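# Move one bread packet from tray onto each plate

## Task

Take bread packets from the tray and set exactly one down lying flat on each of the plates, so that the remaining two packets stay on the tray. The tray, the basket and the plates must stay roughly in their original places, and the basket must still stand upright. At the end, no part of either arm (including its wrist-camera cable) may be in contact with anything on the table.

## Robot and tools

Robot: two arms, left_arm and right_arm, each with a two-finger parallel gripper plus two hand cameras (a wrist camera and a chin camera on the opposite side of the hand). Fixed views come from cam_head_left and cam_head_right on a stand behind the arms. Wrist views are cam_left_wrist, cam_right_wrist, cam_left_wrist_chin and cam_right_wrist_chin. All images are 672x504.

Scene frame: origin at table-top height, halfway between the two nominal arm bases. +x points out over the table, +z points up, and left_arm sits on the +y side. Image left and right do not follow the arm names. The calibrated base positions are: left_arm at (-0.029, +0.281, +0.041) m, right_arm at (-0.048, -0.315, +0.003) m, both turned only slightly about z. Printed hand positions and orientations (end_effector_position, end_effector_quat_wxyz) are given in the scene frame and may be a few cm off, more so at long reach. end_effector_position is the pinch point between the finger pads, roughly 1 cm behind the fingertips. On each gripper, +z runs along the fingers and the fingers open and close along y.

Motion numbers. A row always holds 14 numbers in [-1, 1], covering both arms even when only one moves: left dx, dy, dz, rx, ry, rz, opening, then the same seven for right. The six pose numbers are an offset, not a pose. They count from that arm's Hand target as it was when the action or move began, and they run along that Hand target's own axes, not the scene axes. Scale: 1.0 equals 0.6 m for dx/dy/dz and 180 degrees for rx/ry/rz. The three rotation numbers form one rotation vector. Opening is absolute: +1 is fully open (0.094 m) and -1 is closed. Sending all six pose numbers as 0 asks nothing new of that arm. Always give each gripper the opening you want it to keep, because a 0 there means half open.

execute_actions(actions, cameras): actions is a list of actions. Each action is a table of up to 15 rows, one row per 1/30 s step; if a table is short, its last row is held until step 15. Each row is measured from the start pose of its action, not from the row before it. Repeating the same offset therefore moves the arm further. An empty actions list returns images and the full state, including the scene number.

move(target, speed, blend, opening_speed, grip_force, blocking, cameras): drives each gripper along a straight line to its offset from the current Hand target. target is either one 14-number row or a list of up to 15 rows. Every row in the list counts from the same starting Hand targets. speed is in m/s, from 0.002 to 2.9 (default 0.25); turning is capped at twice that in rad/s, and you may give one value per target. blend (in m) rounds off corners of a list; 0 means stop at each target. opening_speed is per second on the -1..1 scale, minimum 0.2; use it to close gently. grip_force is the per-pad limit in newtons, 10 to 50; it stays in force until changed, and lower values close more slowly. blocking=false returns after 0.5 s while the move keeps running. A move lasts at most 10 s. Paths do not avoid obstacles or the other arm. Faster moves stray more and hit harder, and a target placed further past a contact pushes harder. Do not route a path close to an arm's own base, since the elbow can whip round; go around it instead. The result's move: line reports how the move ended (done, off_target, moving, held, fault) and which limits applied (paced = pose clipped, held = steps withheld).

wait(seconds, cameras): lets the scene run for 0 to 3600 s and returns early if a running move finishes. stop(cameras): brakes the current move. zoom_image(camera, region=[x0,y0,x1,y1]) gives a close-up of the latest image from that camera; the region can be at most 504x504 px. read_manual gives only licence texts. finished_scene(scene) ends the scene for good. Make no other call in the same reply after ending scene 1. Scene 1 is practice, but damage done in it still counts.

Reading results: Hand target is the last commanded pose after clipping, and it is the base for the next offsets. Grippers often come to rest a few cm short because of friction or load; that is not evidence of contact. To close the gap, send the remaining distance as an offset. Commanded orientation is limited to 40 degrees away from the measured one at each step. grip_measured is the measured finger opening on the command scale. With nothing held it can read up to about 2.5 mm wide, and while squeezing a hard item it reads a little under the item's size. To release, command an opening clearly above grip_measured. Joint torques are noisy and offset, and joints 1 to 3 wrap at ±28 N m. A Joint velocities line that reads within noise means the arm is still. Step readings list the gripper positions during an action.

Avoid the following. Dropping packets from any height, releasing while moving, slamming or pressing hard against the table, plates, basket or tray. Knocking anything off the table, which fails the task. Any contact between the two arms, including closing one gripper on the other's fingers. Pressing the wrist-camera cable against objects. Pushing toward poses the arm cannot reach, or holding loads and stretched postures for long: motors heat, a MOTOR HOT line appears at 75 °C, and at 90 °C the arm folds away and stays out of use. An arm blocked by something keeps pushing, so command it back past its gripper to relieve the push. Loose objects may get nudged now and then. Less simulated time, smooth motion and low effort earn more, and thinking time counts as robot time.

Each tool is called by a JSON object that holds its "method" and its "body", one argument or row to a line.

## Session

{"method": "execute_actions", "body": {
  "actions": []
}}

Scene clock: 0.00 s.
left_arm: end_effector_position=(+0.3634, +0.1549, +0.2172) grip_measured=+1.000 end_effector_quat_wxyz=(+0.470, +0.017, +0.882, -0.037) | right_arm: end_effector_position=(+0.2836, -0.3165, +0.3100) grip_measured=+1.000 end_effector_quat_wxyz=(+0.612, +0.186, +0.764, -0.086)
Joint positions: left_arm=[-0.451 1.362 0.881 -0.134 -0.277 -0.251 0.094] | right_arm=[0.295 0.941 0.857 -0.232 0.704 0.308 0.094]
Joint velocities: within noise
Joint torques (N m): no reading
Heat: left arm: 30 °C; right arm: 31 °C.
Hand target: left_arm +0.3668, +0.1540, +0.2317; +0.486, +0.013, +0.873, -0.043 | right_arm +0.2820, -0.3176, +0.3137; +0.614, +0.188, +0.762, -0.085
Tool commands: left_gripper/opening=+1.0 right_gripper/opening=+1.0
camera_calibration:
cam_left_wrist: T_world_to_cam=[[-0.03794, -0.99836, 0.04297, 0.16112], [-0.85472, 0.01014, -0.519, 0.46098], [0.51771, -0.05642, -0.8537, 0.09885]] pos_world=[0.34895, 0.16176, 0.31671]
cam_right_wrist: T_world_to_cam=[[-0.37356, -0.92295, -0.09284, -0.15564], [-0.55825, 0.30362, -0.77212, 0.52985], [0.74081, -0.23661, -0.62866, 0.00044]] pos_world=[0.23732, -0.30442, 0.39494]
cam_left_wrist_chin: T_world_to_cam=[[-0.05393, -0.99778, 0.03904, 0.16395], [-0.12926, -0.03179, -0.9911, 0.24702], [0.99014, -0.0585, -0.12726, -0.21048]] pos_world=[0.24918, 0.15912, 0.21164]
cam_right_wrist_chin: T_world_to_cam=[[-0.36597, -0.92548, -0.09777, -0.15679], [0.26341, -0.00225, -0.96468, 0.20368], [0.89257, -0.3788, 0.2446, -0.33822]] pos_world=[0.19085, -0.27276, 0.26388]

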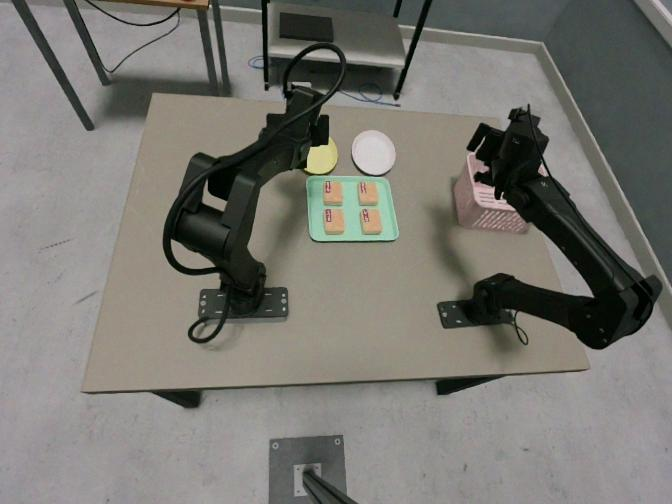

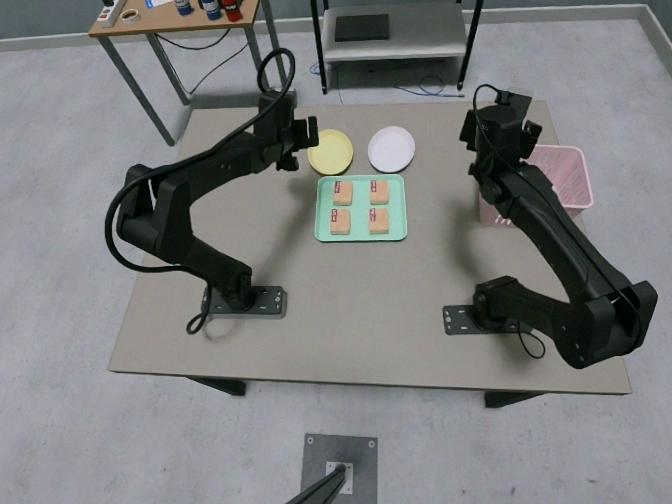

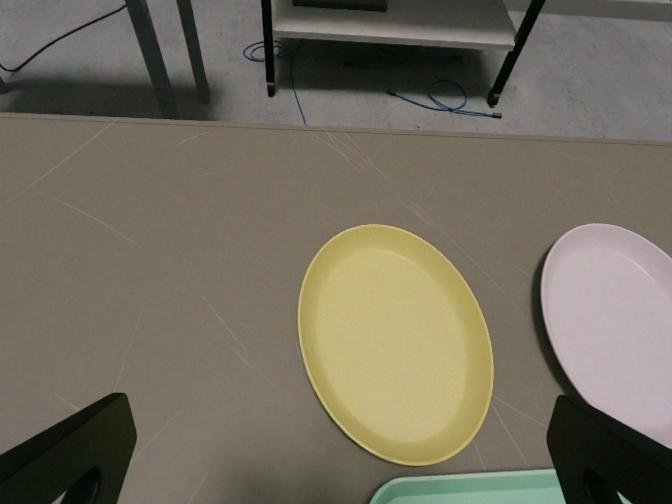

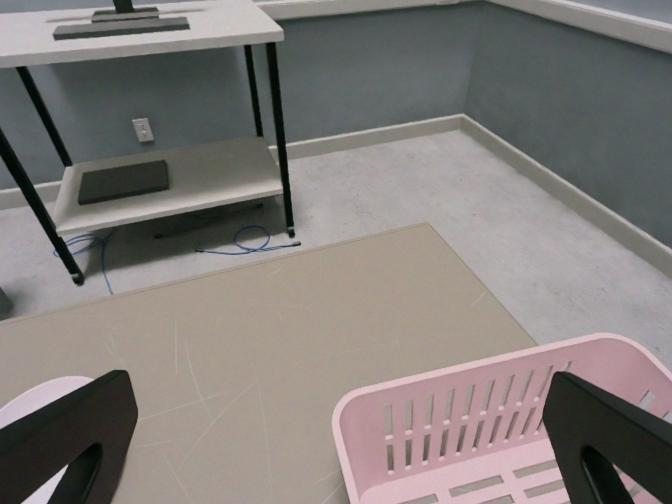

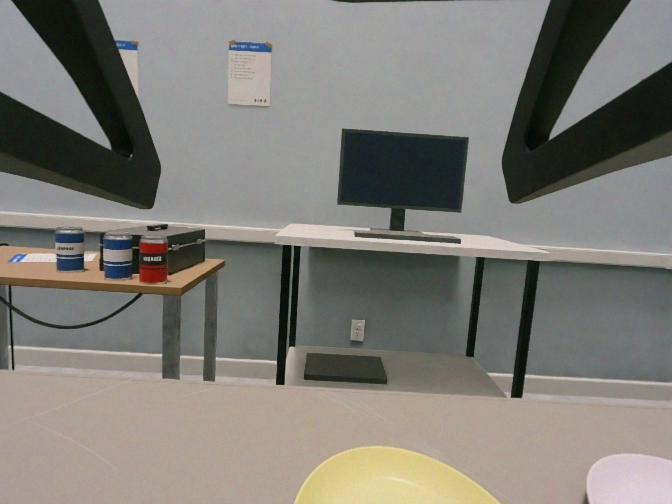

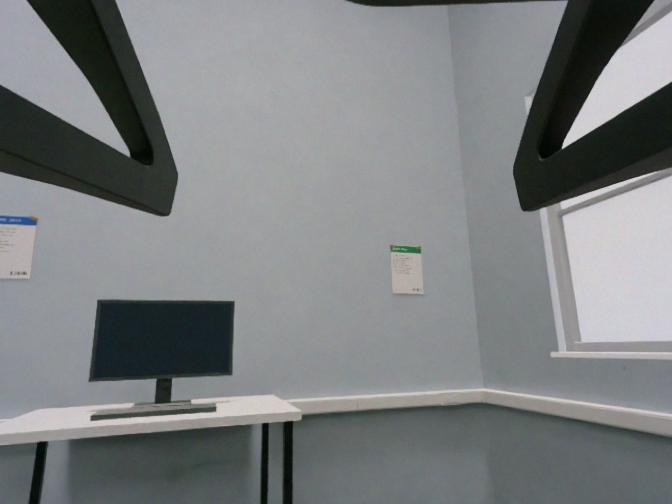

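{"method": "move", "body": {
  "target": [0.216,-0.1675,0.022,-0.029,0.323,-0.009,0.85,0.1655,0.225,-0.025,-0.059,0.425,-0.130,0.85],
  "grip_force": 20,
  "cameras": ["cam_left_wrist","cam_left_wrist_chin","cam_right_wrist"]
}}

Scene clock: 22.30 s.
left_arm: end_effector_position=(+0.2989, +0.0569, +0.1173) grip_measured=+0.852 end_effector_quat_wxyz=(-0.002, +0.000, +1.000, +0.006) | right_arm: end_effector_position=(+0.3019, -0.1704, +0.2382) grip_measured=+0.851 end_effector_quat_wxyz=(+0.106, +0.000, +0.994, +0.039)
Joint positions: left_arm=[-0.623 2.082 1.753 -1.252 -0.007 -0.604 0.087] | right_arm=[0.336 1.858 2.057 -1.544 0.009 0.393 0.087]
Joint torques (N m): left_arm=[-0.46 -9.06 9.21 -0.04 0.02 -0.07] | right_arm=[-0.51 -7.66 8.05 0.43 -0.08 -0.03]
Heat: left arm: 34 °C; right arm: 34 °C.
Hand target: left_arm +0.3033, +0.0502, +0.1210; +0.001, -0.001, +1.000, +0.000 | right_arm +0.3038, -0.1707, +0.2347; +0.001, +0.000, +1.000, +0.000
Off the commanded pose: left_arm 0.009 m, 1 deg | right_arm 0.004 m, 13 deg.
joint sent to its limit (right arm) — joint 4 (wrist pitch), lower limit. The joint targets are off in orientation, not in position.
grip_force (N): 20, 20
move: off_target (right_arm)
cam_left_wrist: T_world_to_cam=[[0.00782, -0.99925, -0.03797, 0.06106], [-0.90519, -0.02321, 0.42438, 0.2613], [-0.42494, 0.03105, -0.90469, 0.32415]] pos_world=[0.37379, 0.05701, 0.18468]
cam_right_wrist: T_world_to_cam=[[0.01796, -0.99572, -0.09061, -0.15165], [-0.97285, -0.03832, 0.22823, 0.26889], [-0.23073, 0.08405, -0.96938, 0.40535]] pos_world=[0.35784, -0.17477, 0.31783]
cam_left_wrist_chin: T_world_to_cam=[[-0.00434, -0.99963, -0.02692, 0.05962], [-0.89726, 0.01578, -0.44122, 0.29894], [0.44148, 0.02224, -0.89699, 0.08468]] pos_world=[0.2311, 0.053, 0.20946]
Images, in order (width x height): cam_left_wrist 672x504, cam_right_wrist 672x504, cam_left_wrist_chin 672x504.

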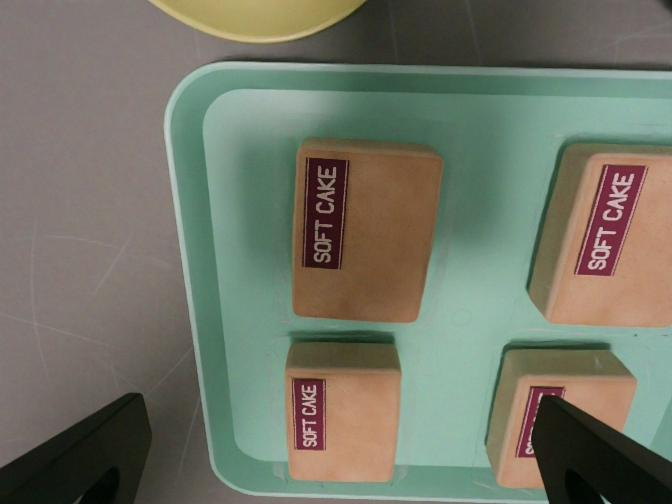

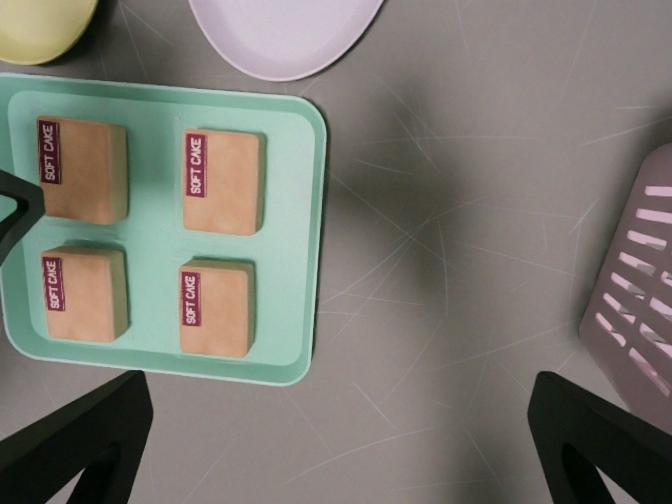

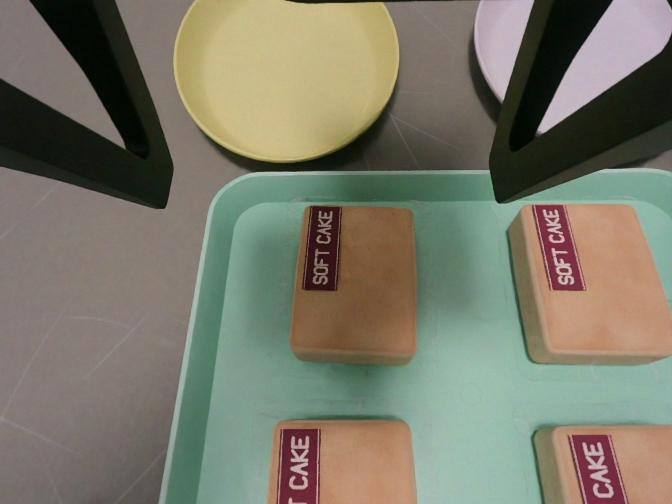

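{"method": "move", "body": {
  "target": [
    [0.002,-0.002,0.182,0,0,0.017,0.85,0,0,0,0,0,0,0.85],
    [0.002,-0.002,0.182,0,0,0.017,0,0,0,0,0,0,0,0.85]
  ],
  "speed": 0.13
}}

{"method": "wait", "body": {
  "seconds": 2,
  "cameras": ["cam_left_wrist_chin","cam_left_wrist"]
}}

Scene clock: 38.83 s.
left_arm: end_effector_position=(+0.3057, +0.0502, +0.0194) grip_measured=+0.370 end_effector_quat_wxyz=(+0.007, +0.019, +1.000, -0.001) | right_arm: end_effector_position=(+0.3019, -0.1703, +0.2382) grip_measured=+0.851 end_effector_quat_wxyz=(+0.106, +0.000, +0.994, +0.039)
Joint positions: left_arm=[-0.627 2.194 1.528 -0.892 -0.005 -0.57 0.064] | right_arm=[0.336 1.858 2.057 -1.544 0.009 0.393 0.087]
Joint torques (N m): left_arm=[-0.5 -9.66 4.77 0.21 0.01 0.08] | right_arm=[-0.51 -7.68 8.05 0.43 -0.08 -0.02]
Heat: left arm: 34 °C; right arm: 35 °C.
Hand target: left_arm +0.3022, +0.0490, +0.0117; +0.001, +0.026, +1.000, +0.000 | right_arm +0.3038, -0.1707, +0.2347; +0.001, +0.000, +1.000, +0.000
Off the commanded pose: left_arm 0.008 m, 1 deg | right_arm 0.004 m, 13 deg.
joint sent to its limit (right arm) — joint 4 (wrist pitch), lower limit. The joint targets are off in orientation, not in position.
grip_force (N): 20, 20
move: done

Scene clock: 40.83 s.
left_arm: end_effector_position=(+0.3057, +0.0502, +0.0194) grip_measured=+0.350 end_effector_quat_wxyz=(+0.007, +0.019, +1.000, -0.001) | right_arm: end_effector_position=(+0.3019, -0.1703, +0.2382) grip_measured=+0.851 end_effector_quat_wxyz=(+0.106, +0.000, +0.994, +0.039)
Joint positions: left_arm=[-0.627 2.194 1.528 -0.892 -0.005 -0.57 0.063] | right_arm=[0.336 1.858 2.057 -1.544 0.009 0.393 0.087]
Joint torques (N m): left_arm=[-0.5 -9.68 4.75 0.21 0.01 0.08] | right_arm=[-0.53 -7.69 8.03 0.43 -0.08 -0.02]
Heat: left arm: 34 °C; right arm: 35 °C.
Hand target: left_arm +0.3022, +0.0490, +0.0117; +0.001, +0.026, +1.000, +0.000 | right_arm +0.3038, -0.1707, +0.2347; +0.001, +0.000, +1.000, +0.000
Tool commands: left_gripper/opening=+0.0 right_gripper/opening=+0.85
Off the commanded pose: left_arm 0.008 m, 1 deg | right_arm 0.004 m, 13 deg.
grip_force (N): 20, 20
wait: 2.00 s; at rest by 0.17 s
cam_left_wrist: T_world_to_cam=[[-0.02971, -0.99927, -0.02391, 0.06176], [-0.91284, 0.01738, 0.40795, 0.30943], [-0.40724, 0.03395, -0.91269, 0.23333]] pos_world=[0.37932, 0.04841, 0.0882]
cam_left_wrist_chin: T_world_to_cam=[[-0.04211, -0.99903, -0.01301, 0.06153], [-0.88798, 0.0434, -0.45783, 0.25804], [0.45795, -0.00773, -0.88895, -0.00969]] pos_world=[0.23616, 0.0502, 0.11032]
Images, in order (width x height): cam_left_wrist 672x504, cam_left_wrist_chin 672x504.

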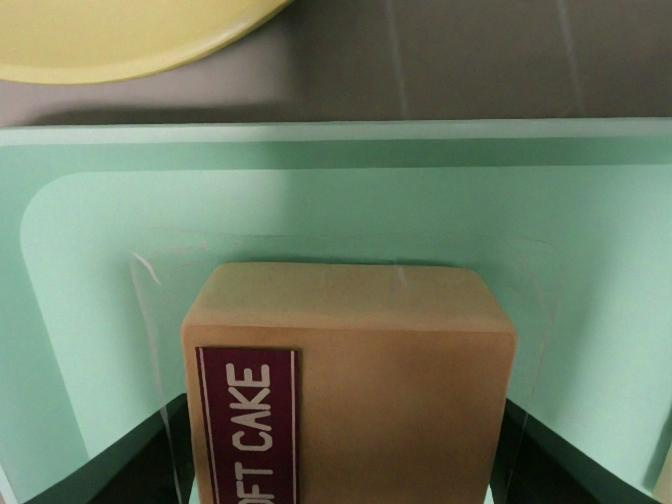

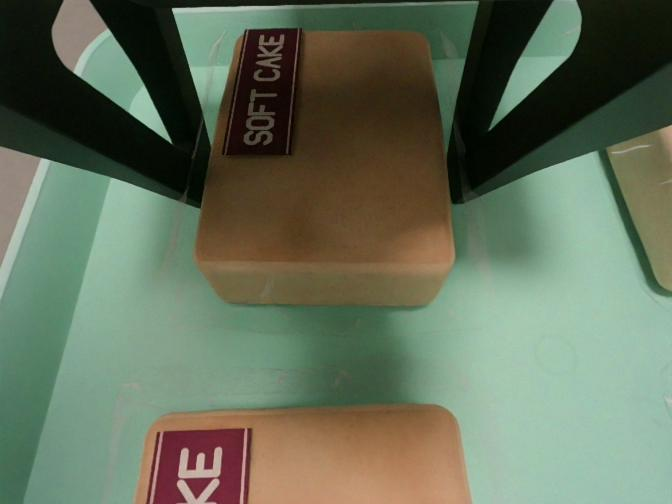

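{"method": "move", "body": {
  "target": [
    [0,0,-0.18,0,0,0,0,0,0,0,0,0,0,0.85],
    [-0.28,0.088,-0.18,0,0,0,0,0,0,0,0,0,0,0.85],
    [-0.28,0.088,-0.09,0,0,0,0,0,0,0,0,0,0,0.85]
  ],
  "speed": 0.2,
  "blend": [0.02,0.02,0],
  "cameras": ["cam_left_wrist","cam_left_wrist_chin"]
}}

Scene clock: 55.47 s.
left_arm: end_effector_position=(+0.4687, +0.0960, +0.0607) grip_measured=+0.349 end_effector_quat_wxyz=(+0.035, +0.021, +0.999, -0.010) | right_arm: end_effector_position=(+0.3019, -0.1703, +0.2382) grip_measured=+0.851 end_effector_quat_wxyz=(+0.106, +0.000, +0.994, +0.039)
Joint positions: left_arm=[-0.377 2.81 2.829 -1.518 -0.003 -0.316 0.063] | right_arm=[0.336 1.858 2.057 -1.544 0.009 0.393 0.087]
Joint torques (N m): left_arm=[-0.21 -13.7 8.96 0.1 -0.01 0.08] | right_arm=[-0.51 -7.68 8.03 0.43 -0.08 -0.03]
Heat: left arm: 33 °C; right arm: 35 °C.
Hand target: left_arm +0.4727, +0.0930, +0.0660; +0.001, +0.026, +1.000, +0.000 | right_arm +0.3038, -0.1707, +0.2347; +0.001, +0.000, +1.000, +0.000
Off the commanded pose: left_arm 0.007 m, 4 deg | right_arm 0.004 m, 13 deg.
elbow stopped short (left arm): the move would have taken joint 3 (elbow) straighter than the controller allows.
joint sent to its limit (right arm) — joint 4 (wrist pitch), lower limit. The joint targets are off in orientation, not in position.
grip_force (N): 20, 20
move: off_target (left_arm)
cam_left_wrist: T_world_to_cam=[[-0.03271, -0.99944, -0.00647, 0.1137], [-0.93392, 0.02826, 0.35636, 0.45258], [-0.35598, 0.0177, -0.93433, 0.31468]] pos_world=[0.53841, 0.09528, 0.13347]
cam_left_wrist_chin: T_world_to_cam=[[-0.04562, -0.99895, 0.00376, 0.1153], [-0.8611, 0.03742, -0.50706, 0.4107], [0.50639, -0.02637, -0.8619, -0.06983]] pos_world=[0.39427, 0.09797, 0.14763]

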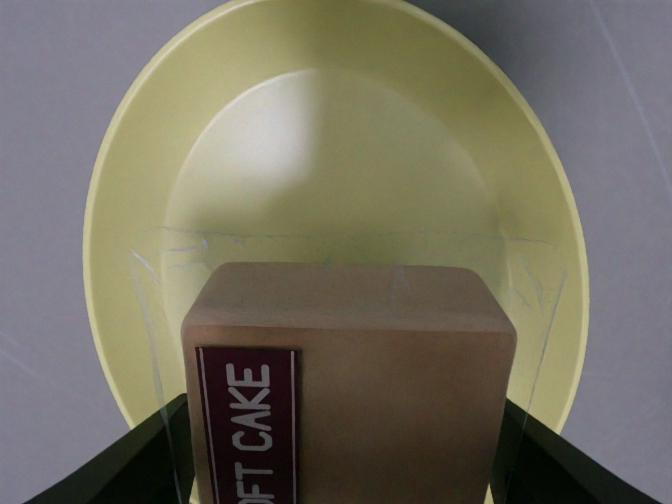

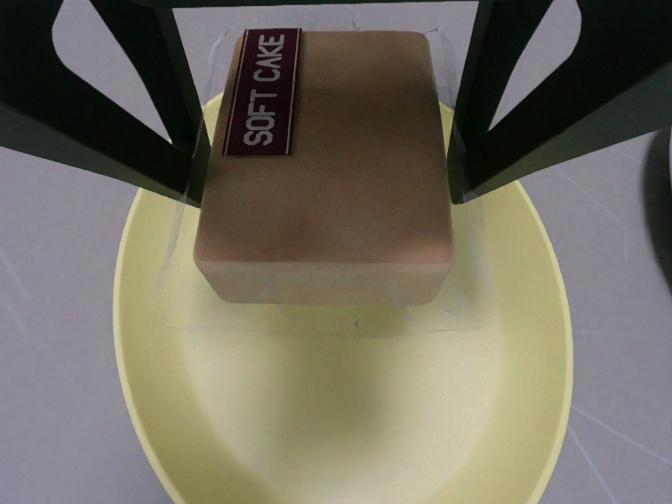

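{"method": "move", "body": {
  "target": [
    [-0.01,-0.002,0.064,0,0,0,0,0,0,0,0,0,0,0.85],
    [-0.01,-0.002,0.068,0,0,0,0,0,0,0,0,0,0,0.85]
  ],
  "speed": [0.1,0.03],
  "cameras": ["cam_left_wrist","cam_left_wrist_chin"]
}}

Scene clock: 63.40 s.
left_arm: end_effector_position=(+0.4704, +0.0954, +0.0247) grip_measured=+0.349 end_effector_quat_wxyz=(+0.020, +0.022, +1.000, -0.005) | right_arm: end_effector_position=(+0.3019, -0.1703, +0.2382) grip_measured=+0.851 end_effector_quat_wxyz=(+0.106, +0.000, +0.994, +0.039)
Joint positions: left_arm=[-0.377 2.881 2.829 -1.477 -0.003 -0.315 0.063] | right_arm=[0.336 1.858 2.057 -1.544 0.009 0.393 0.087]
Joint torques (N m): left_arm=[-0.1 -13.2 9.02 0.26 -0.01 0.08] | right_arm=[-0.53 -7.66 8.03 0.43 -0.08 -0.02]
Heat: left arm: 34 °C; right arm: 36 °C.
Hand target: left_arm +0.4786, +0.0915, +0.0252; +0.001, +0.026, +1.000, +0.000 | right_arm +0.3038, -0.1707, +0.2347; +0.001, +0.000, +1.000, +0.000
Off the commanded pose: left_arm 0.009 m, 2 deg | right_arm 0.004 m, 13 deg.
elbow stopped short (left arm): the move would have taken joint 3 (elbow) straighter than the controller allows.
joint sent to its limit (right arm) — joint 4 (wrist pitch), lower limit. The joint targets are off in orientation, not in position.
grip_force (N): 20, 20
move: done
cam_left_wrist: T_world_to_cam=[[-0.03453, -0.99927, -0.0164, 0.11396], [-0.92318, 0.02561, 0.38352, 0.46147], [-0.38282, 0.02838, -0.92339, 0.293]] pos_world=[0.54212, 0.09374, 0.09544]
cam_left_wrist_chin: T_world_to_cam=[[-0.04718, -0.99887, -0.00593, 0.1159], [-0.87529, 0.0442, -0.48158, 0.39931], [0.4813, -0.01753, -0.87638, -0.09038]] pos_world=[0.39847, 0.09654, 0.11378]

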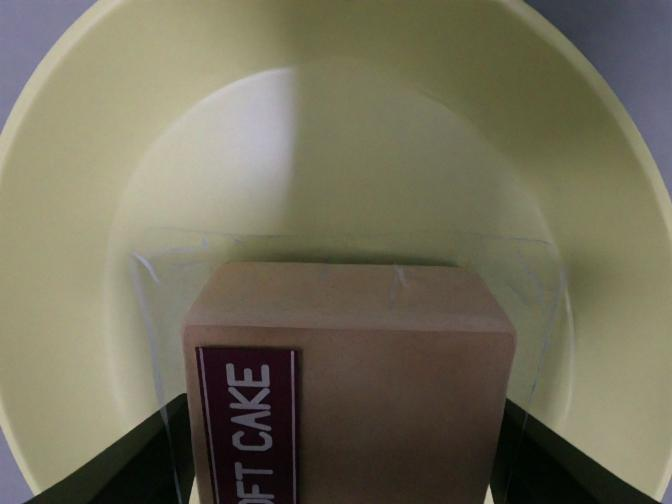

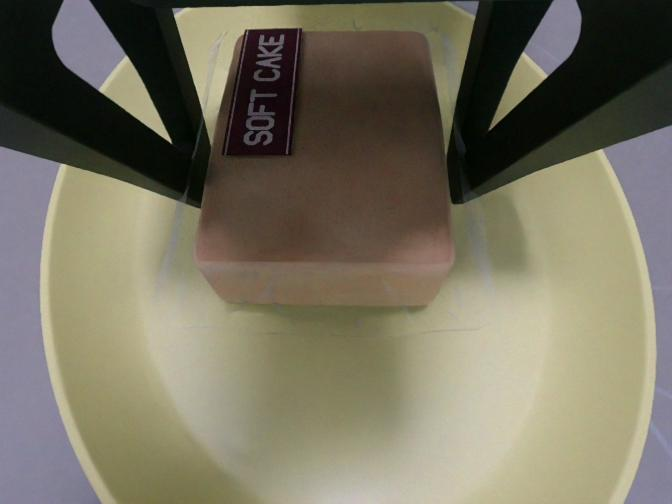

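{"method": "move", "body": {
  "target": [
    [0,0,0.007,0,0,0,0,0,0,0,0,0,0,0.85],
    [0,0,0.007,0,0,0,0.7,0,0,0,0,0,0,0.85],
    [0,0,-0.18,0,0,0,0.7,0,0,0,0,0,0,0.85],
    [0.33,0.2,-0.22,0,0,0,0.7,-0.023,0.16,0.158,0,0,0.028,0.85]
  ],
  "speed": [0.03,0.05,0.15,0.25],
  "opening_speed": 0.4,
  "cameras": ["cam_head_right","cam_right_wrist","cam_right_wrist_chin"]
}}

Scene clock: 79.77 s.
left_arm: end_effector_position=(+0.2863, +0.2202, +0.1467) grip_measured=+0.698 end_effector_quat_wxyz=(-0.021, +0.025, +0.999, +0.005) | right_arm: end_effector_position=(+0.3184, -0.0767, +0.1480) grip_measured=+0.851 end_effector_quat_wxyz=(+0.024, +0.042, +0.999, +0.013)
Joint positions: left_arm=[-0.214 1.804 1.485 -1.295 -0.003 -0.146 0.08] | right_arm=[0.52 2.226 2.254 -1.545 0.008 0.661 0.087]
Joint torques (N m): left_arm=[0.43 -11.44 4.82 0.11 -0.01 0.08] | right_arm=[0.23 -10.88 8.1 0.14 -0.07 0.09]
Heat: left arm: 35 °C; right arm: 36 °C.
Hand target: left_arm +0.2869, +0.2215, +0.1569; +0.001, +0.026, +1.000, +0.000 | right_arm +0.3177, -0.0747, +0.1399; +0.001, +0.044, +0.999, +0.000
Off the commanded pose: left_arm 0.010 m, 3 deg | right_arm 0.008 m, 3 deg.
elbow stopped short (left arm): the move would have taken joint 3 (elbow) straighter than the controller allows.
joint sent to its limit (right arm) — joint 4 (wrist pitch), lower limit. The joint targets still meet the commanded pose.
grip_force (N): 20, 20
move: off_target (left_arm, right_arm)
cam_right_wrist: T_world_to_cam=[[-0.07565, -0.99625, -0.04202, -0.04436], [-0.92099, 0.05366, 0.38587, 0.27639], [-0.38217, 0.06789, -0.9216, 0.35387]] pos_world=[0.38644, -0.08305, 0.21761]
cam_right_wrist_chin: T_world_to_cam=[[-0.07801, -0.99564, -0.05117, -0.04197], [-0.85597, 0.0932, -0.50856, 0.335], [0.51111, 0.00413, -0.85951, 0.07537]] pos_world=[0.24495, -0.07332, 0.233]

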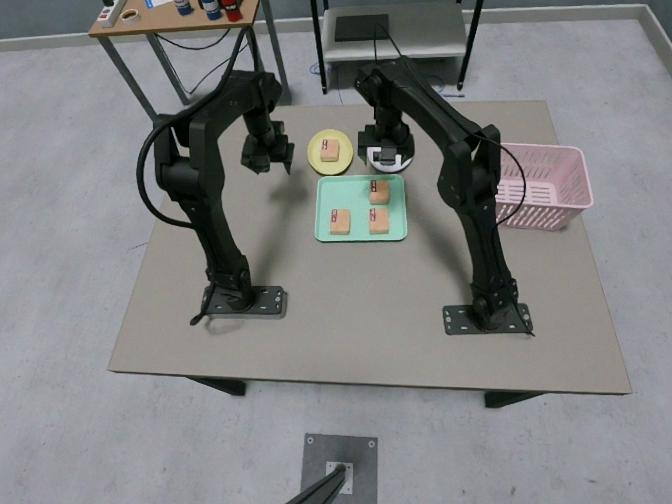

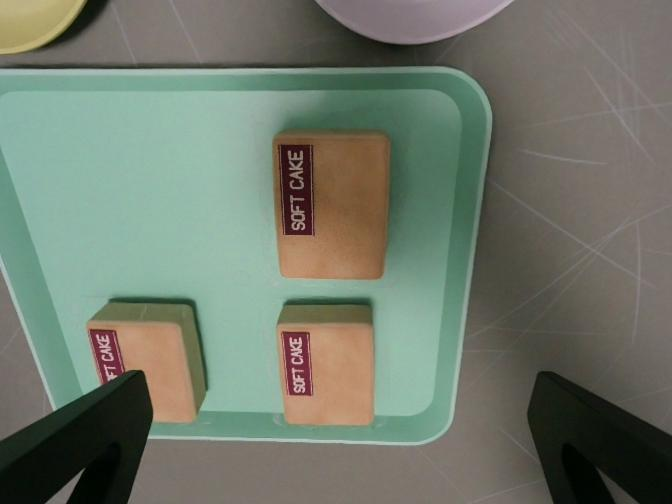

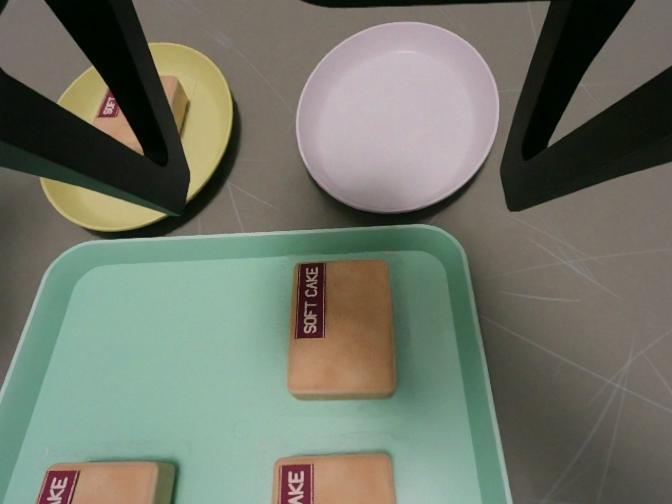

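{"method": "move", "body": {
  "target": [
    [0,0,0,0,0,0,0.7,0.0075,0.009,0.212,0,0,0,0.85],
    [0,0,0,0,0,0,0.7,0.0075,0.009,0.212,0,0,0,0]
  ],
  "speed": 0.13
}}

{"method": "wait", "body": {
  "seconds": 2,
  "cameras": ["cam_right_wrist","cam_right_wrist_chin"]
}}

Scene clock: 99.80 s.
left_arm: end_effector_position=(+0.2865, +0.2202, +0.1467) grip_measured=+0.698 end_effector_quat_wxyz=(-0.021, +0.025, +0.999, +0.005) | right_arm: end_effector_position=(+0.3174, -0.0686, +0.0328) grip_measured=+0.003 end_effector_quat_wxyz=(+0.015, +0.044, +0.999, +0.012)
Joint positions: left_arm=[-0.214 1.804 1.485 -1.294 -0.003 -0.146 0.08] | right_arm=[0.532 2.241 1.818 -1.11 -0.002 0.677 0.047]
Joint torques (N m): left_arm=[0.44 -11.45 4.79 0.11 -0.01 0.08] | right_arm=[0.47 -10.69 5.31 0.43 0.02 0.09]
Heat: left arm: 32 °C; right arm: 35 °C.
Hand target: left_arm +0.2869, +0.2215, +0.1570; +0.001, +0.026, +1.000, +0.000 | right_arm +0.3137, -0.0692, +0.0126; +0.000, +0.044, +0.999, +0.000
Off the commanded pose: left_arm 0.010 m, 2 deg | right_arm 0.020 m, 2 deg.
grip_force (N): 20, 20
move: off_target (right_arm); target 2's new opening was sent with right_arm's hand 0.019 m and 2 deg from that target

Scene clock: 101.80 s.
left_arm: end_effector_position=(+0.2865, +0.2202, +0.1467) grip_measured=+0.698 end_effector_quat_wxyz=(-0.021, +0.025, +0.999, +0.005) | right_arm: end_effector_position=(+0.3174, -0.0686, +0.0328) grip_measured=+0.003 end_effector_quat_wxyz=(+0.015, +0.044, +0.999, +0.012)
Joint positions: left_arm=[-0.214 1.804 1.485 -1.294 -0.003 -0.146 0.08] | right_arm=[0.532 2.241 1.818 -1.11 -0.002 0.677 0.047]
Joint torques (N m): left_arm=[0.43 -11.45 4.79 0.11 -0.01 0.08] | right_arm=[0.49 -10.69 5.3 0.45 0.03 0.09]
Heat: left arm: 32 °C; right arm: 35 °C.
Hand target: left_arm +0.2869, +0.2215, +0.1570; +0.001, +0.026, +1.000, +0.000 | right_arm +0.3137, -0.0692, +0.0126; +0.000, +0.044, +0.999, +0.000
Tool commands: left_gripper/opening=+0.7 right_gripper/opening=+0.0
Off the commanded pose: left_arm 0.010 m, 2 deg | right_arm 0.020 m, 2 deg.
grip_force (N): 20, 20
wait: 2.00 s; at rest by 0.17 s
cam_right_wrist: T_world_to_cam=[[-0.0794, -0.99603, -0.04019, -0.04008], [-0.91303, 0.05648, 0.40397, 0.31658], [-0.4001, 0.06877, -0.91389, 0.25221]] pos_world=[0.38677, -0.07515, 0.10099]
cam_right_wrist_chin: T_world_to_cam=[[-0.08197, -0.99542, -0.04921, -0.03861], [-0.86558, 0.09558, -0.49157, 0.27747], [0.49402, 0.0023, -0.86945, -0.01754]] pos_world=[0.24567, -0.06491, 0.11924]

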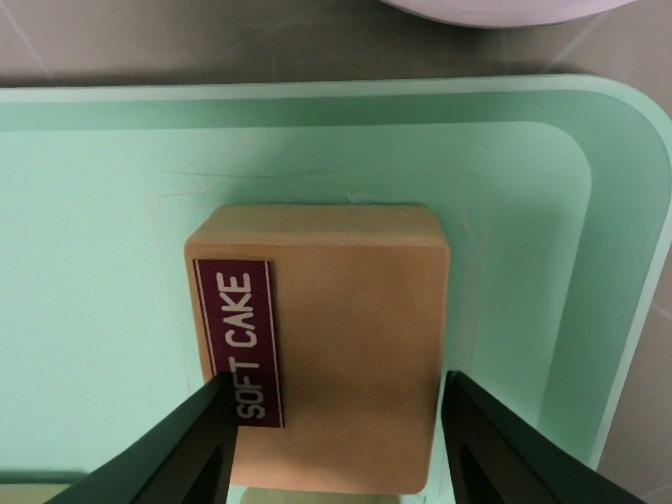

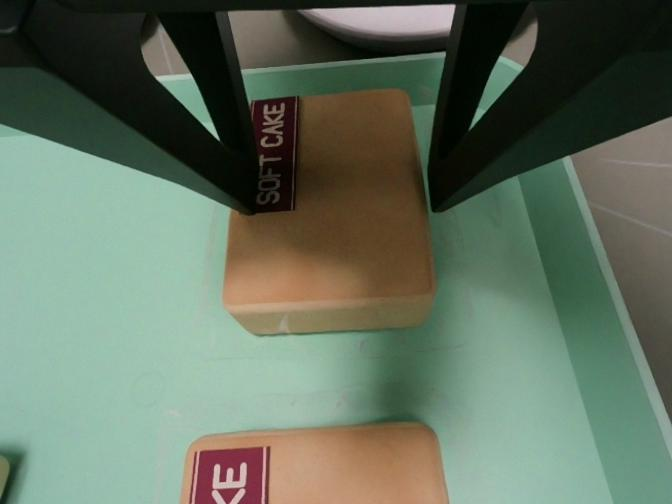

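{"method": "move", "body": {
  "target": [
    [0,0,0,0,0,0,0.7,0,0,0,0,0,0,0.8],
    [0,0,0,0,0,0,0.7,0.006,0.007,0.012,0,0,0,0.8]
  ],
  "speed": 0.08,
  "cameras": ["cam_right_wrist","cam_right_wrist_chin"]
}}

Scene clock: 108.47 s.
left_arm: end_effector_position=(+0.2865, +0.2202, +0.1467) grip_measured=+0.698 end_effector_quat_wxyz=(-0.021, +0.025, +0.999, +0.005) | right_arm: end_effector_position=(+0.3145, -0.0629, +0.0247) grip_measured=+0.799 end_effector_quat_wxyz=(+0.013, +0.043, +0.999, +0.014)
Joint positions: left_arm=[-0.214 1.804 1.485 -1.294 -0.003 -0.146 0.08] | right_arm=[0.545 2.25 1.801 -1.084 -0.007 0.689 0.085]
Joint torques (N m): left_arm=[0.43 -11.45 4.81 0.11 -0.01 0.08] | right_arm=[0.59 -11 5.23 0.42 0.07 0.08]
Heat: left arm: 32 °C; right arm: 34 °C.
Hand target: left_arm +0.2869, +0.2215, +0.1570; +0.001, +0.026, +1.000, +0.000 | right_arm +0.3104, -0.0646, +0.0054; +0.000, +0.044, +0.999, +0.000
Off the commanded pose: left_arm 0.010 m, 2 deg | right_arm 0.020 m, 2 deg.
grip_force (N): 20, 20
move: off_target (right_arm)
cam_right_wrist: T_world_to_cam=[[-0.07893, -0.99587, -0.04492, -0.035], [-0.91183, 0.05391, 0.407, 0.31616], [-0.4029, 0.07308, -0.91232, 0.24436]] pos_world=[0.38398, -0.06976, 0.09269]
cam_right_wrist_chin: T_world_to_cam=[[-0.08155, -0.99521, -0.05398, -0.03361], [-0.86714, 0.09755, -0.48842, 0.27091], [0.49134, 0.00698, -0.87094, -0.02198]] pos_world=[0.24297, -0.05972, 0.11136]

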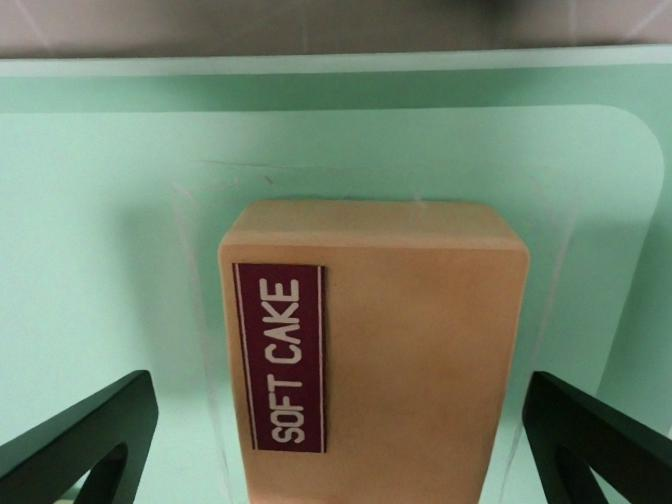

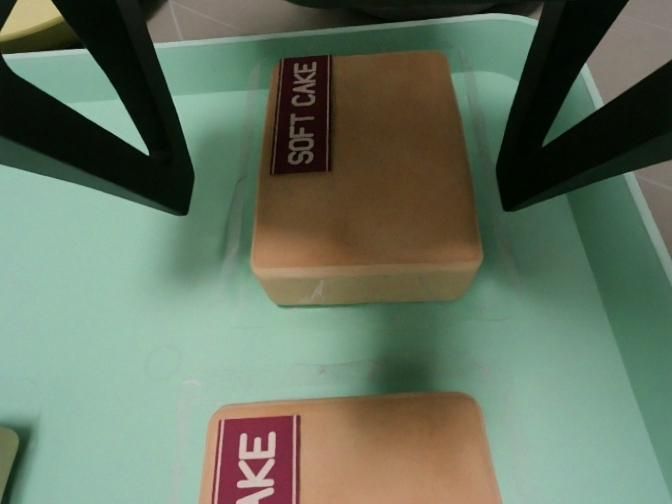

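{"method": "move", "body": {
  "target": [0,0,0,0,0,0,0.7,0.005,-0.008,0.009,0,0,0,0.8],
  "speed": 0.05,
  "cameras": ["cam_right_wrist","cam_right_wrist_chin"]
}}

Scene clock: 114.80 s.
left_arm: end_effector_position=(+0.2865, +0.2202, +0.1467) grip_measured=+0.698 end_effector_quat_wxyz=(-0.021, +0.025, +0.999, +0.005) | right_arm: end_effector_position=(+0.3098, -0.0659, +0.0137) grip_measured=+0.799 end_effector_quat_wxyz=(+0.008, +0.043, +0.999, +0.011)
Joint positions: left_arm=[-0.214 1.804 1.485 -1.294 -0.003 -0.146 0.08] | right_arm=[0.545 2.25 1.757 -1.051 -0.007 0.689 0.085]
Joint torques (N m): left_arm=[0.43 -11.44 4.79 0.11 0 0.08] | right_arm=[0.12 -12.1 5.04 0.4 0.06 0.05]
Heat: left arm: 32 °C; right arm: 34 °C.
Hand target: left_arm +0.2869, +0.2215, +0.1570; +0.001, +0.026, +1.000, +0.000 | right_arm +0.3071, -0.0691, +0.0000; +0.001, +0.044, +0.999, +0.000
Off the commanded pose: left_arm 0.010 m, 2 deg | right_arm 0.014 m, 2 deg.
grip_force (N): 20, 20
move: off_target (right_arm)
cam_right_wrist: T_world_to_cam=[[-0.07901, -0.99619, -0.03687, -0.03886], [-0.908, 0.05665, 0.41511, 0.31551], [-0.41144, 0.06627, -0.90902, 0.23474]] pos_world=[0.38, -0.07215, 0.08098]
cam_right_wrist_chin: T_world_to_cam=[[-0.08165, -0.9956, -0.04589, -0.03768], [-0.87168, 0.09366, -0.48104, 0.26288], [0.48322, 0.00073, -0.8755, -0.02714]] pos_world=[0.23918, -0.06211, 0.10097]

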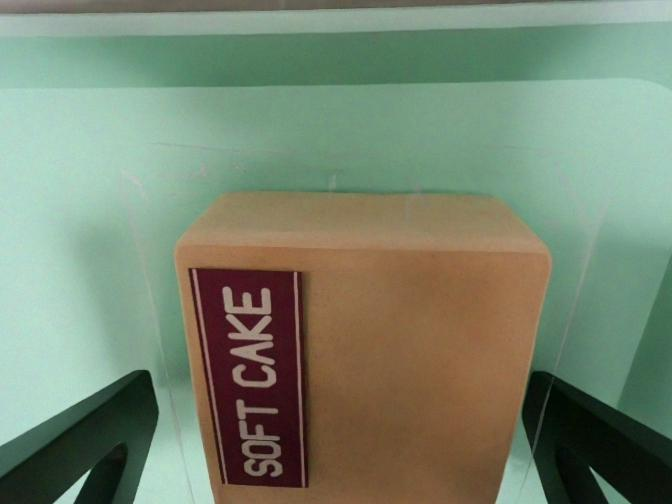

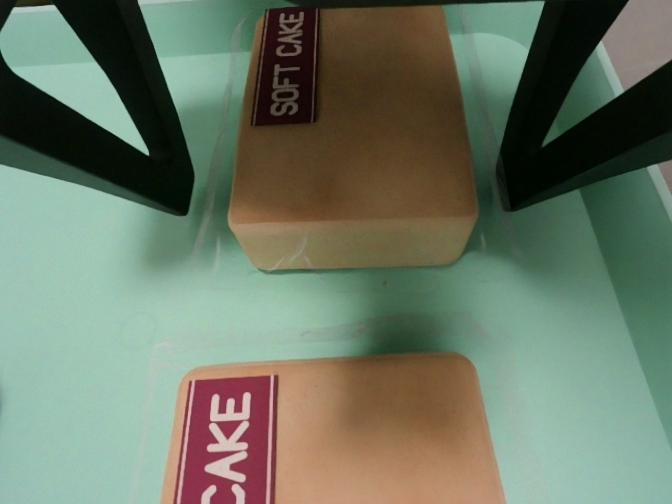

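{"method": "move", "body": {
  "target": [
    [0,0,0,0,0,0,0.7,-0.014,0.002,0,0,0,0,0.8],
    [0,0,0,0,0,0,0.7,-0.014,0.002,0,0,0,0,0]
  ],
  "speed": 0.05
}}

{"method": "wait", "body": {
  "seconds": 2.5,
  "cameras": ["cam_right_wrist_chin"]
}}

Scene clock: 123.27 s.
left_arm: end_effector_position=(+0.2865, +0.2202, +0.1467) grip_measured=+0.698 end_effector_quat_wxyz=(-0.021, +0.025, +0.999, +0.005) | right_arm: end_effector_position=(+0.3126, -0.0660, +0.0124) grip_measured=+0.387 end_effector_quat_wxyz=(+0.010, +0.044, +0.999, +0.010)
Joint positions: left_arm=[-0.214 1.804 1.485 -1.294 -0.003 -0.146 0.08] | right_arm=[0.542 2.259 1.767 -1.051 -0.005 0.687 0.065]
Joint torques (N m): left_arm=[0.43 -11.45 4.81 0.11 -0.01 0.08] | right_arm=[-0.5 -10.51 8.12 0.23 0.05 -0.02]
Heat: left arm: 33 °C; right arm: 33 °C.
Hand target: left_arm +0.2869, +0.2215, +0.1570; +0.001, +0.026, +1.000, +0.000 | right_arm +0.3155, -0.0686, -0.0001; +0.000, +0.044, +0.999, +0.000
Off the commanded pose: left_arm 0.010 m, 2 deg | right_arm 0.013 m, 2 deg.
grip_force (N): 20, 20
move: off_target (right_arm); target 2's new opening was sent with right_arm's hand 0.013 m and 2 deg from that target

Scene clock: 125.77 s.
left_arm: end_effector_position=(+0.2865, +0.2202, +0.1467) grip_measured=+0.698 end_effector_quat_wxyz=(-0.021, +0.025, +0.999, +0.005) | right_arm: end_effector_position=(+0.3126, -0.0660, +0.0124) grip_measured=+0.372 end_effector_quat_wxyz=(+0.010, +0.044, +0.999, +0.010)
Joint positions: left_arm=[-0.214 1.804 1.485 -1.294 -0.003 -0.146 0.08] | right_arm=[0.542 2.259 1.767 -1.051 -0.005 0.687 0.064]
Joint torques (N m): left_arm=[0.43 -11.45 4.81 0.11 -0.01 0.08] | right_arm=[-0.5 -10.5 8.13 0.22 0.04 -0.02]
Heat: left arm: 33 °C; right arm: 34 °C.
Hand target: left_arm +0.2869, +0.2215, +0.1570; +0.001, +0.026, +1.000, +0.000 | right_arm +0.3155, -0.0686, -0.0001; +0.000, +0.044, +0.999, +0.000
Tool commands: left_gripper/opening=+0.7 right_gripper/opening=+0.0
Off the commanded pose: left_arm 0.010 m, 2 deg | right_arm 0.013 m, 2 deg.
grip_force (N): 20, 20
wait: 2.50 s; at rest by 0.17 s
cam_right_wrist_chin: T_world_to_cam=[[-0.08243, -0.99558, -0.04507, -0.03732], [-0.87057, 0.09395, -0.483, 0.2644], [0.4851, -0.00058, -0.87446, -0.03026]] pos_world=[0.24178, -0.06201, 0.09956]

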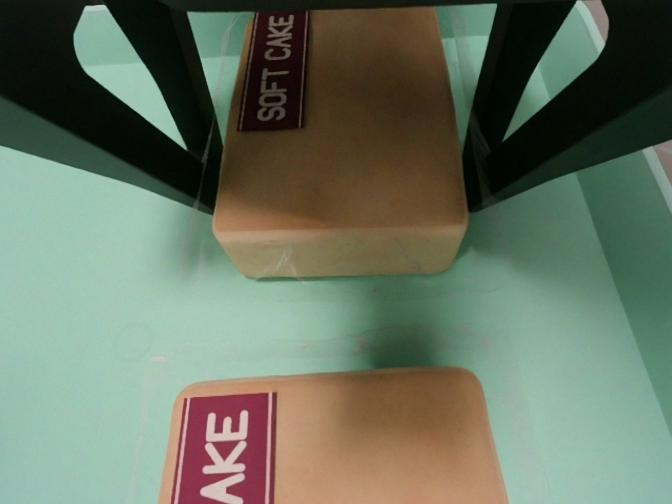

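{"method": "move", "body": {
  "target": [
    [0,0,0,0,0,0,0.7,0,0,-0.2,0,0,0,0],
    [0,0,0,0,0,0,0.7,-0.26,-0.056,-0.2,0,0,0,0],
    [0,0,0,0,0,0,0.7,-0.26,-0.056,-0.085,0,0,0,0]
  ],
  "speed": 0.2,
  "blend": [0.02,0.02,0],
  "cameras": ["cam_right_wrist","cam_right_wrist_chin"]
}}

Scene clock: 137.13 s.
left_arm: end_effector_position=(+0.2865, +0.2202, +0.1467) grip_measured=+0.698 end_effector_quat_wxyz=(-0.021, +0.025, +0.999, +0.005) | right_arm: end_effector_position=(+0.4629, -0.1176, +0.0614) grip_measured=+0.372 end_effector_quat_wxyz=(+0.085, +0.048, +0.994, +0.040)
Joint positions: left_arm=[-0.214 1.804 1.485 -1.294 -0.003 -0.146 0.08] | right_arm=[0.308 2.746 2.845 -1.482 -0.004 0.461 0.064]
Joint torques (N m): left_arm=[0.43 -11.44 4.79 0.11 -0.01 0.08] | right_arm=[0.12 -14.63 8.08 0.66 0.03 -0.02]
Heat: left arm: 33 °C; right arm: 34 °C.
Hand target: left_arm +0.2869, +0.2215, +0.1570; +0.001, +0.026, +1.000, +0.000 | right_arm +0.4680, -0.1159, +0.0511; +0.000, +0.044, +0.999, +0.000
Off the commanded pose: left_arm 0.010 m, 2 deg | right_arm 0.012 m, 11 deg.
elbow stopped short (right arm): the move would have taken joint 3 (elbow) straighter than the controller allows.
grip_force (N): 20, 20
move: off_target (right_arm)
cam_right_wrist: T_world_to_cam=[[-0.07851, -0.99181, -0.10074, -0.0723], [-0.96109, 0.04846, 0.27195, 0.46997], [-0.26484, 0.11818, -0.95702, 0.28576]] pos_world=[0.52169, -0.12825, 0.13839]
cam_right_wrist_chin: T_world_to_cam=[[-0.07979, -0.99071, -0.1101, -0.0707], [-0.78575, 0.13048, -0.60463, 0.39616], [0.61338, 0.03827, -0.78886, -0.12038]] pos_world=[0.37948, -0.11713, 0.13678]

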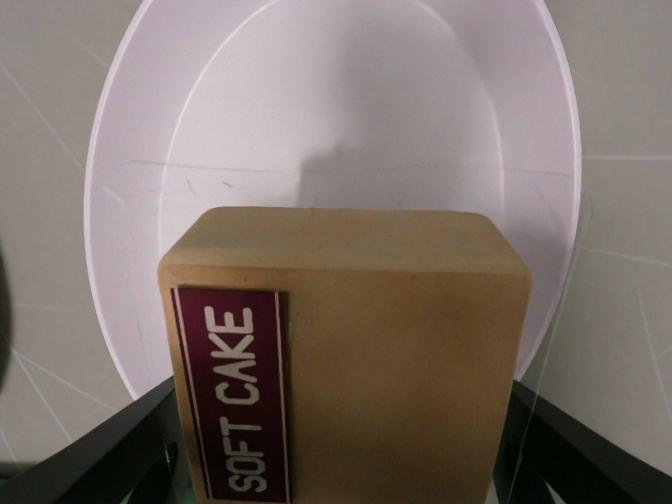

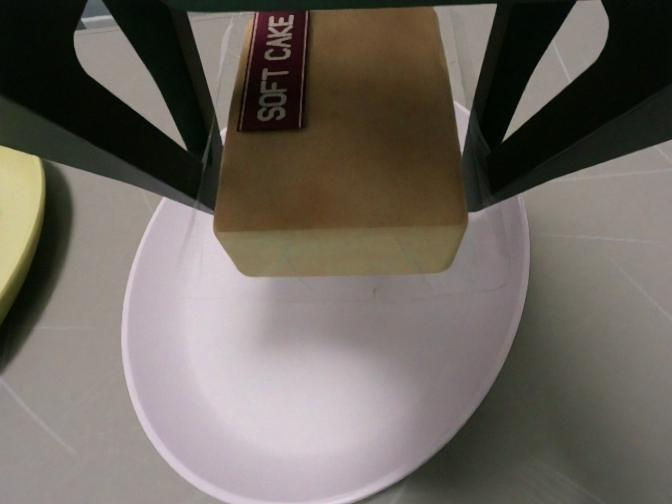

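{"method": "move", "body": {
  "target": [
    [0,0,0,0,0,0,0.7,0,0.006,0.068,0,0,0,0],
    [0,0,0,0,0,0,0.7,0,0.006,0.082,0,0,0,0]
  ],
  "speed": [0.1,0.03],
  "cameras": ["cam_right_wrist","cam_right_wrist_chin"]
}}

Scene clock: 147.80 s.
left_arm: end_effector_position=(+0.2865, +0.2202, +0.1467) grip_measured=+0.698 end_effector_quat_wxyz=(-0.021, +0.025, +0.999, +0.005) | right_arm: end_effector_position=(+0.4658, -0.1164, +0.0190) grip_measured=+0.372 end_effector_quat_wxyz=(+0.066, +0.048, +0.996, +0.031)
Joint positions: left_arm=[-0.214 1.804 1.485 -1.294 -0.003 -0.146 0.08] | right_arm=[0.308 2.829 2.845 -1.441 -0.004 0.461 0.064]
Joint torques (N m): left_arm=[0.43 -11.45 4.79 0.11 -0.01 0.08] | right_arm=[0.64 -14.05 8.14 0.59 0.05 0.03]
Heat: left arm: 33 °C; right arm: 34 °C.
Hand target: left_arm +0.2869, +0.2215, +0.1570; +0.001, +0.026, +1.000, +0.000 | right_arm +0.4684, -0.1124, +0.0021; +0.001, +0.044, +0.999, +0.000
Off the commanded pose: left_arm 0.010 m, 2 deg | right_arm 0.018 m, 8 deg.
elbow stopped short (right arm): the move would have taken joint 3 (elbow) straighter than the controller allows.
grip_force (N): 20, 20
move: off_target (right_arm)
cam_right_wrist: T_world_to_cam=[[-0.08212, -0.99321, -0.08242, -0.07401], [-0.94948, 0.05284, 0.30935, 0.47866], [-0.30289, 0.10366, -0.94737, 0.26171]] pos_world=[0.52767, -0.12592, 0.09377]
cam_right_wrist_chin: T_world_to_cam=[[-0.08374, -0.99226, -0.09169, -0.07268], [-0.80932, 0.1214, -0.57469, 0.38214], [0.58137, 0.02608, -0.81322, -0.14177]] pos_world=[0.38561, -0.11482, 0.09766]

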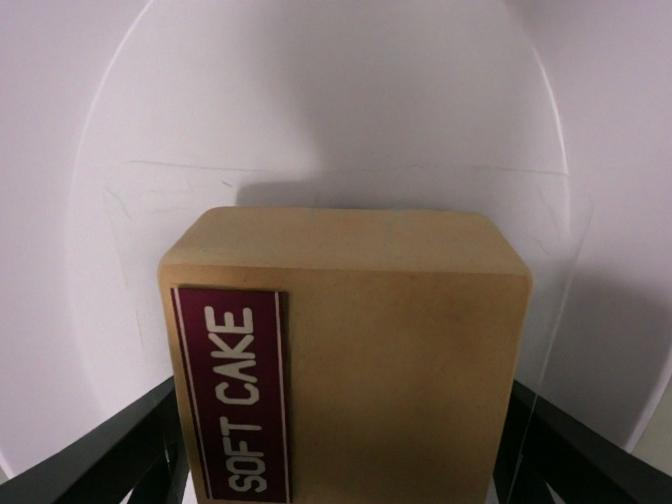

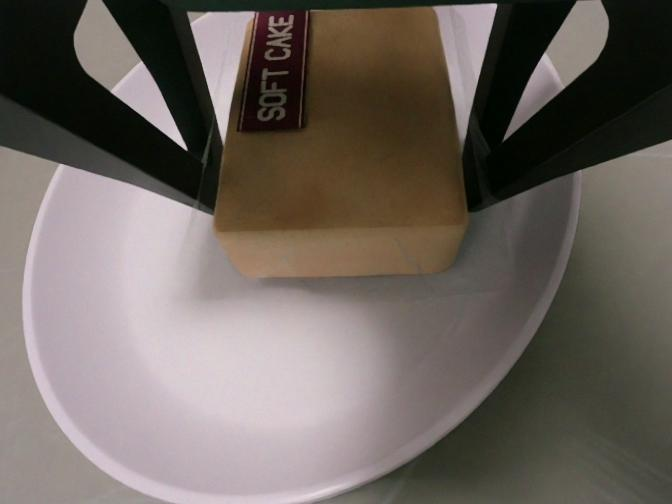

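{"method": "move", "body": {
  "target": [
    [0,0,0,0,0,0,0.7,0.008,0.013,0,0,0,0,0],
    [0,0,0,0,0,0,0.7,0.008,0.013,0.01,0,0,0,0]
  ],
  "speed": 0.04,
  "cameras": ["cam_right_wrist","cam_right_wrist_chin"]
}}

Scene clock: 155.63 s.
left_arm: end_effector_position=(+0.2865, +0.2202, +0.1467) grip_measured=+0.698 end_effector_quat_wxyz=(-0.021, +0.025, +0.999, +0.005) | right_arm: end_effector_position=(+0.4624, -0.1067, +0.0159) grip_measured=+0.372 end_effector_quat_wxyz=(+0.064, +0.043, +0.996, +0.032)
Joint positions: left_arm=[-0.214 1.804 1.485 -1.294 -0.003 -0.146 0.08] | right_arm=[0.327 2.835 2.845 -1.437 -0.004 0.471 0.064]
Joint torques (N m): left_arm=[0.43 -11.45 4.81 0.11 -0.01 0.08] | right_arm=[0.49 -13.5 8.13 0.58 0.05 0.09]
Heat: left arm: 33 °C; right arm: 34 °C.
Hand target: left_arm +0.2869, +0.2215, +0.1570; +0.001, +0.026, +1.000, +0.000 | right_arm +0.4642, -0.1040, -0.0041; +0.000, +0.044, +0.999, +0.000
Off the commanded pose: left_arm 0.010 m, 2 deg | right_arm 0.020 m, 8 deg.
elbow stopped short (right arm): the move would have taken joint 3 (elbow) straighter than the controller allows.
grip_force (N): 20, 20
move: off_target (right_arm)
cam_right_wrist: T_world_to_cam=[[-0.07318, -0.99387, -0.08285, -0.06913], [-0.94921, 0.04392, 0.31157, 0.47473], [-0.30602, 0.10144, -0.94661, 0.25788]] pos_world=[0.52448, -0.11572, 0.09047]
cam_right_wrist_chin: T_world_to_cam=[[-0.07483, -0.99294, -0.09207, -0.06786], [-0.8117, 0.11429, -0.57278, 0.3767], [0.57926, 0.03187, -0.81452, -0.14089]] pos_world=[0.38229, -0.10594, 0.09476]

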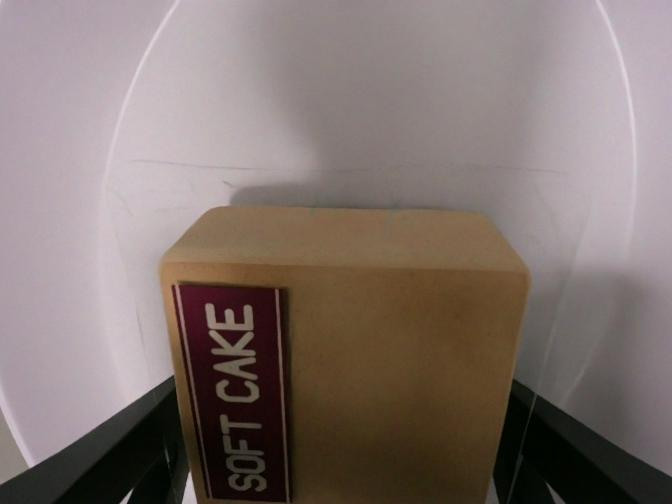

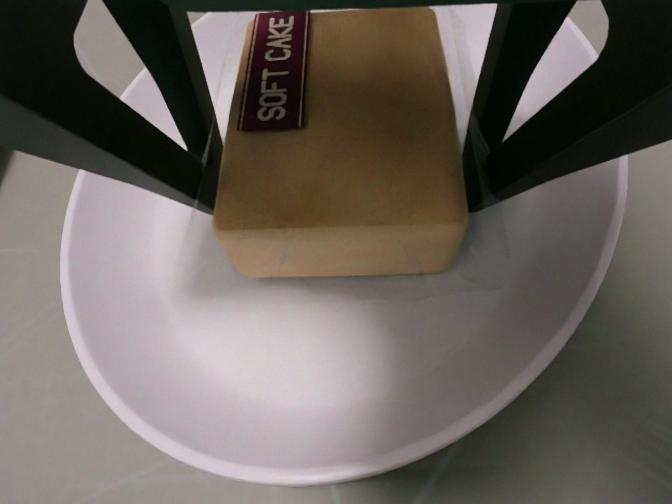

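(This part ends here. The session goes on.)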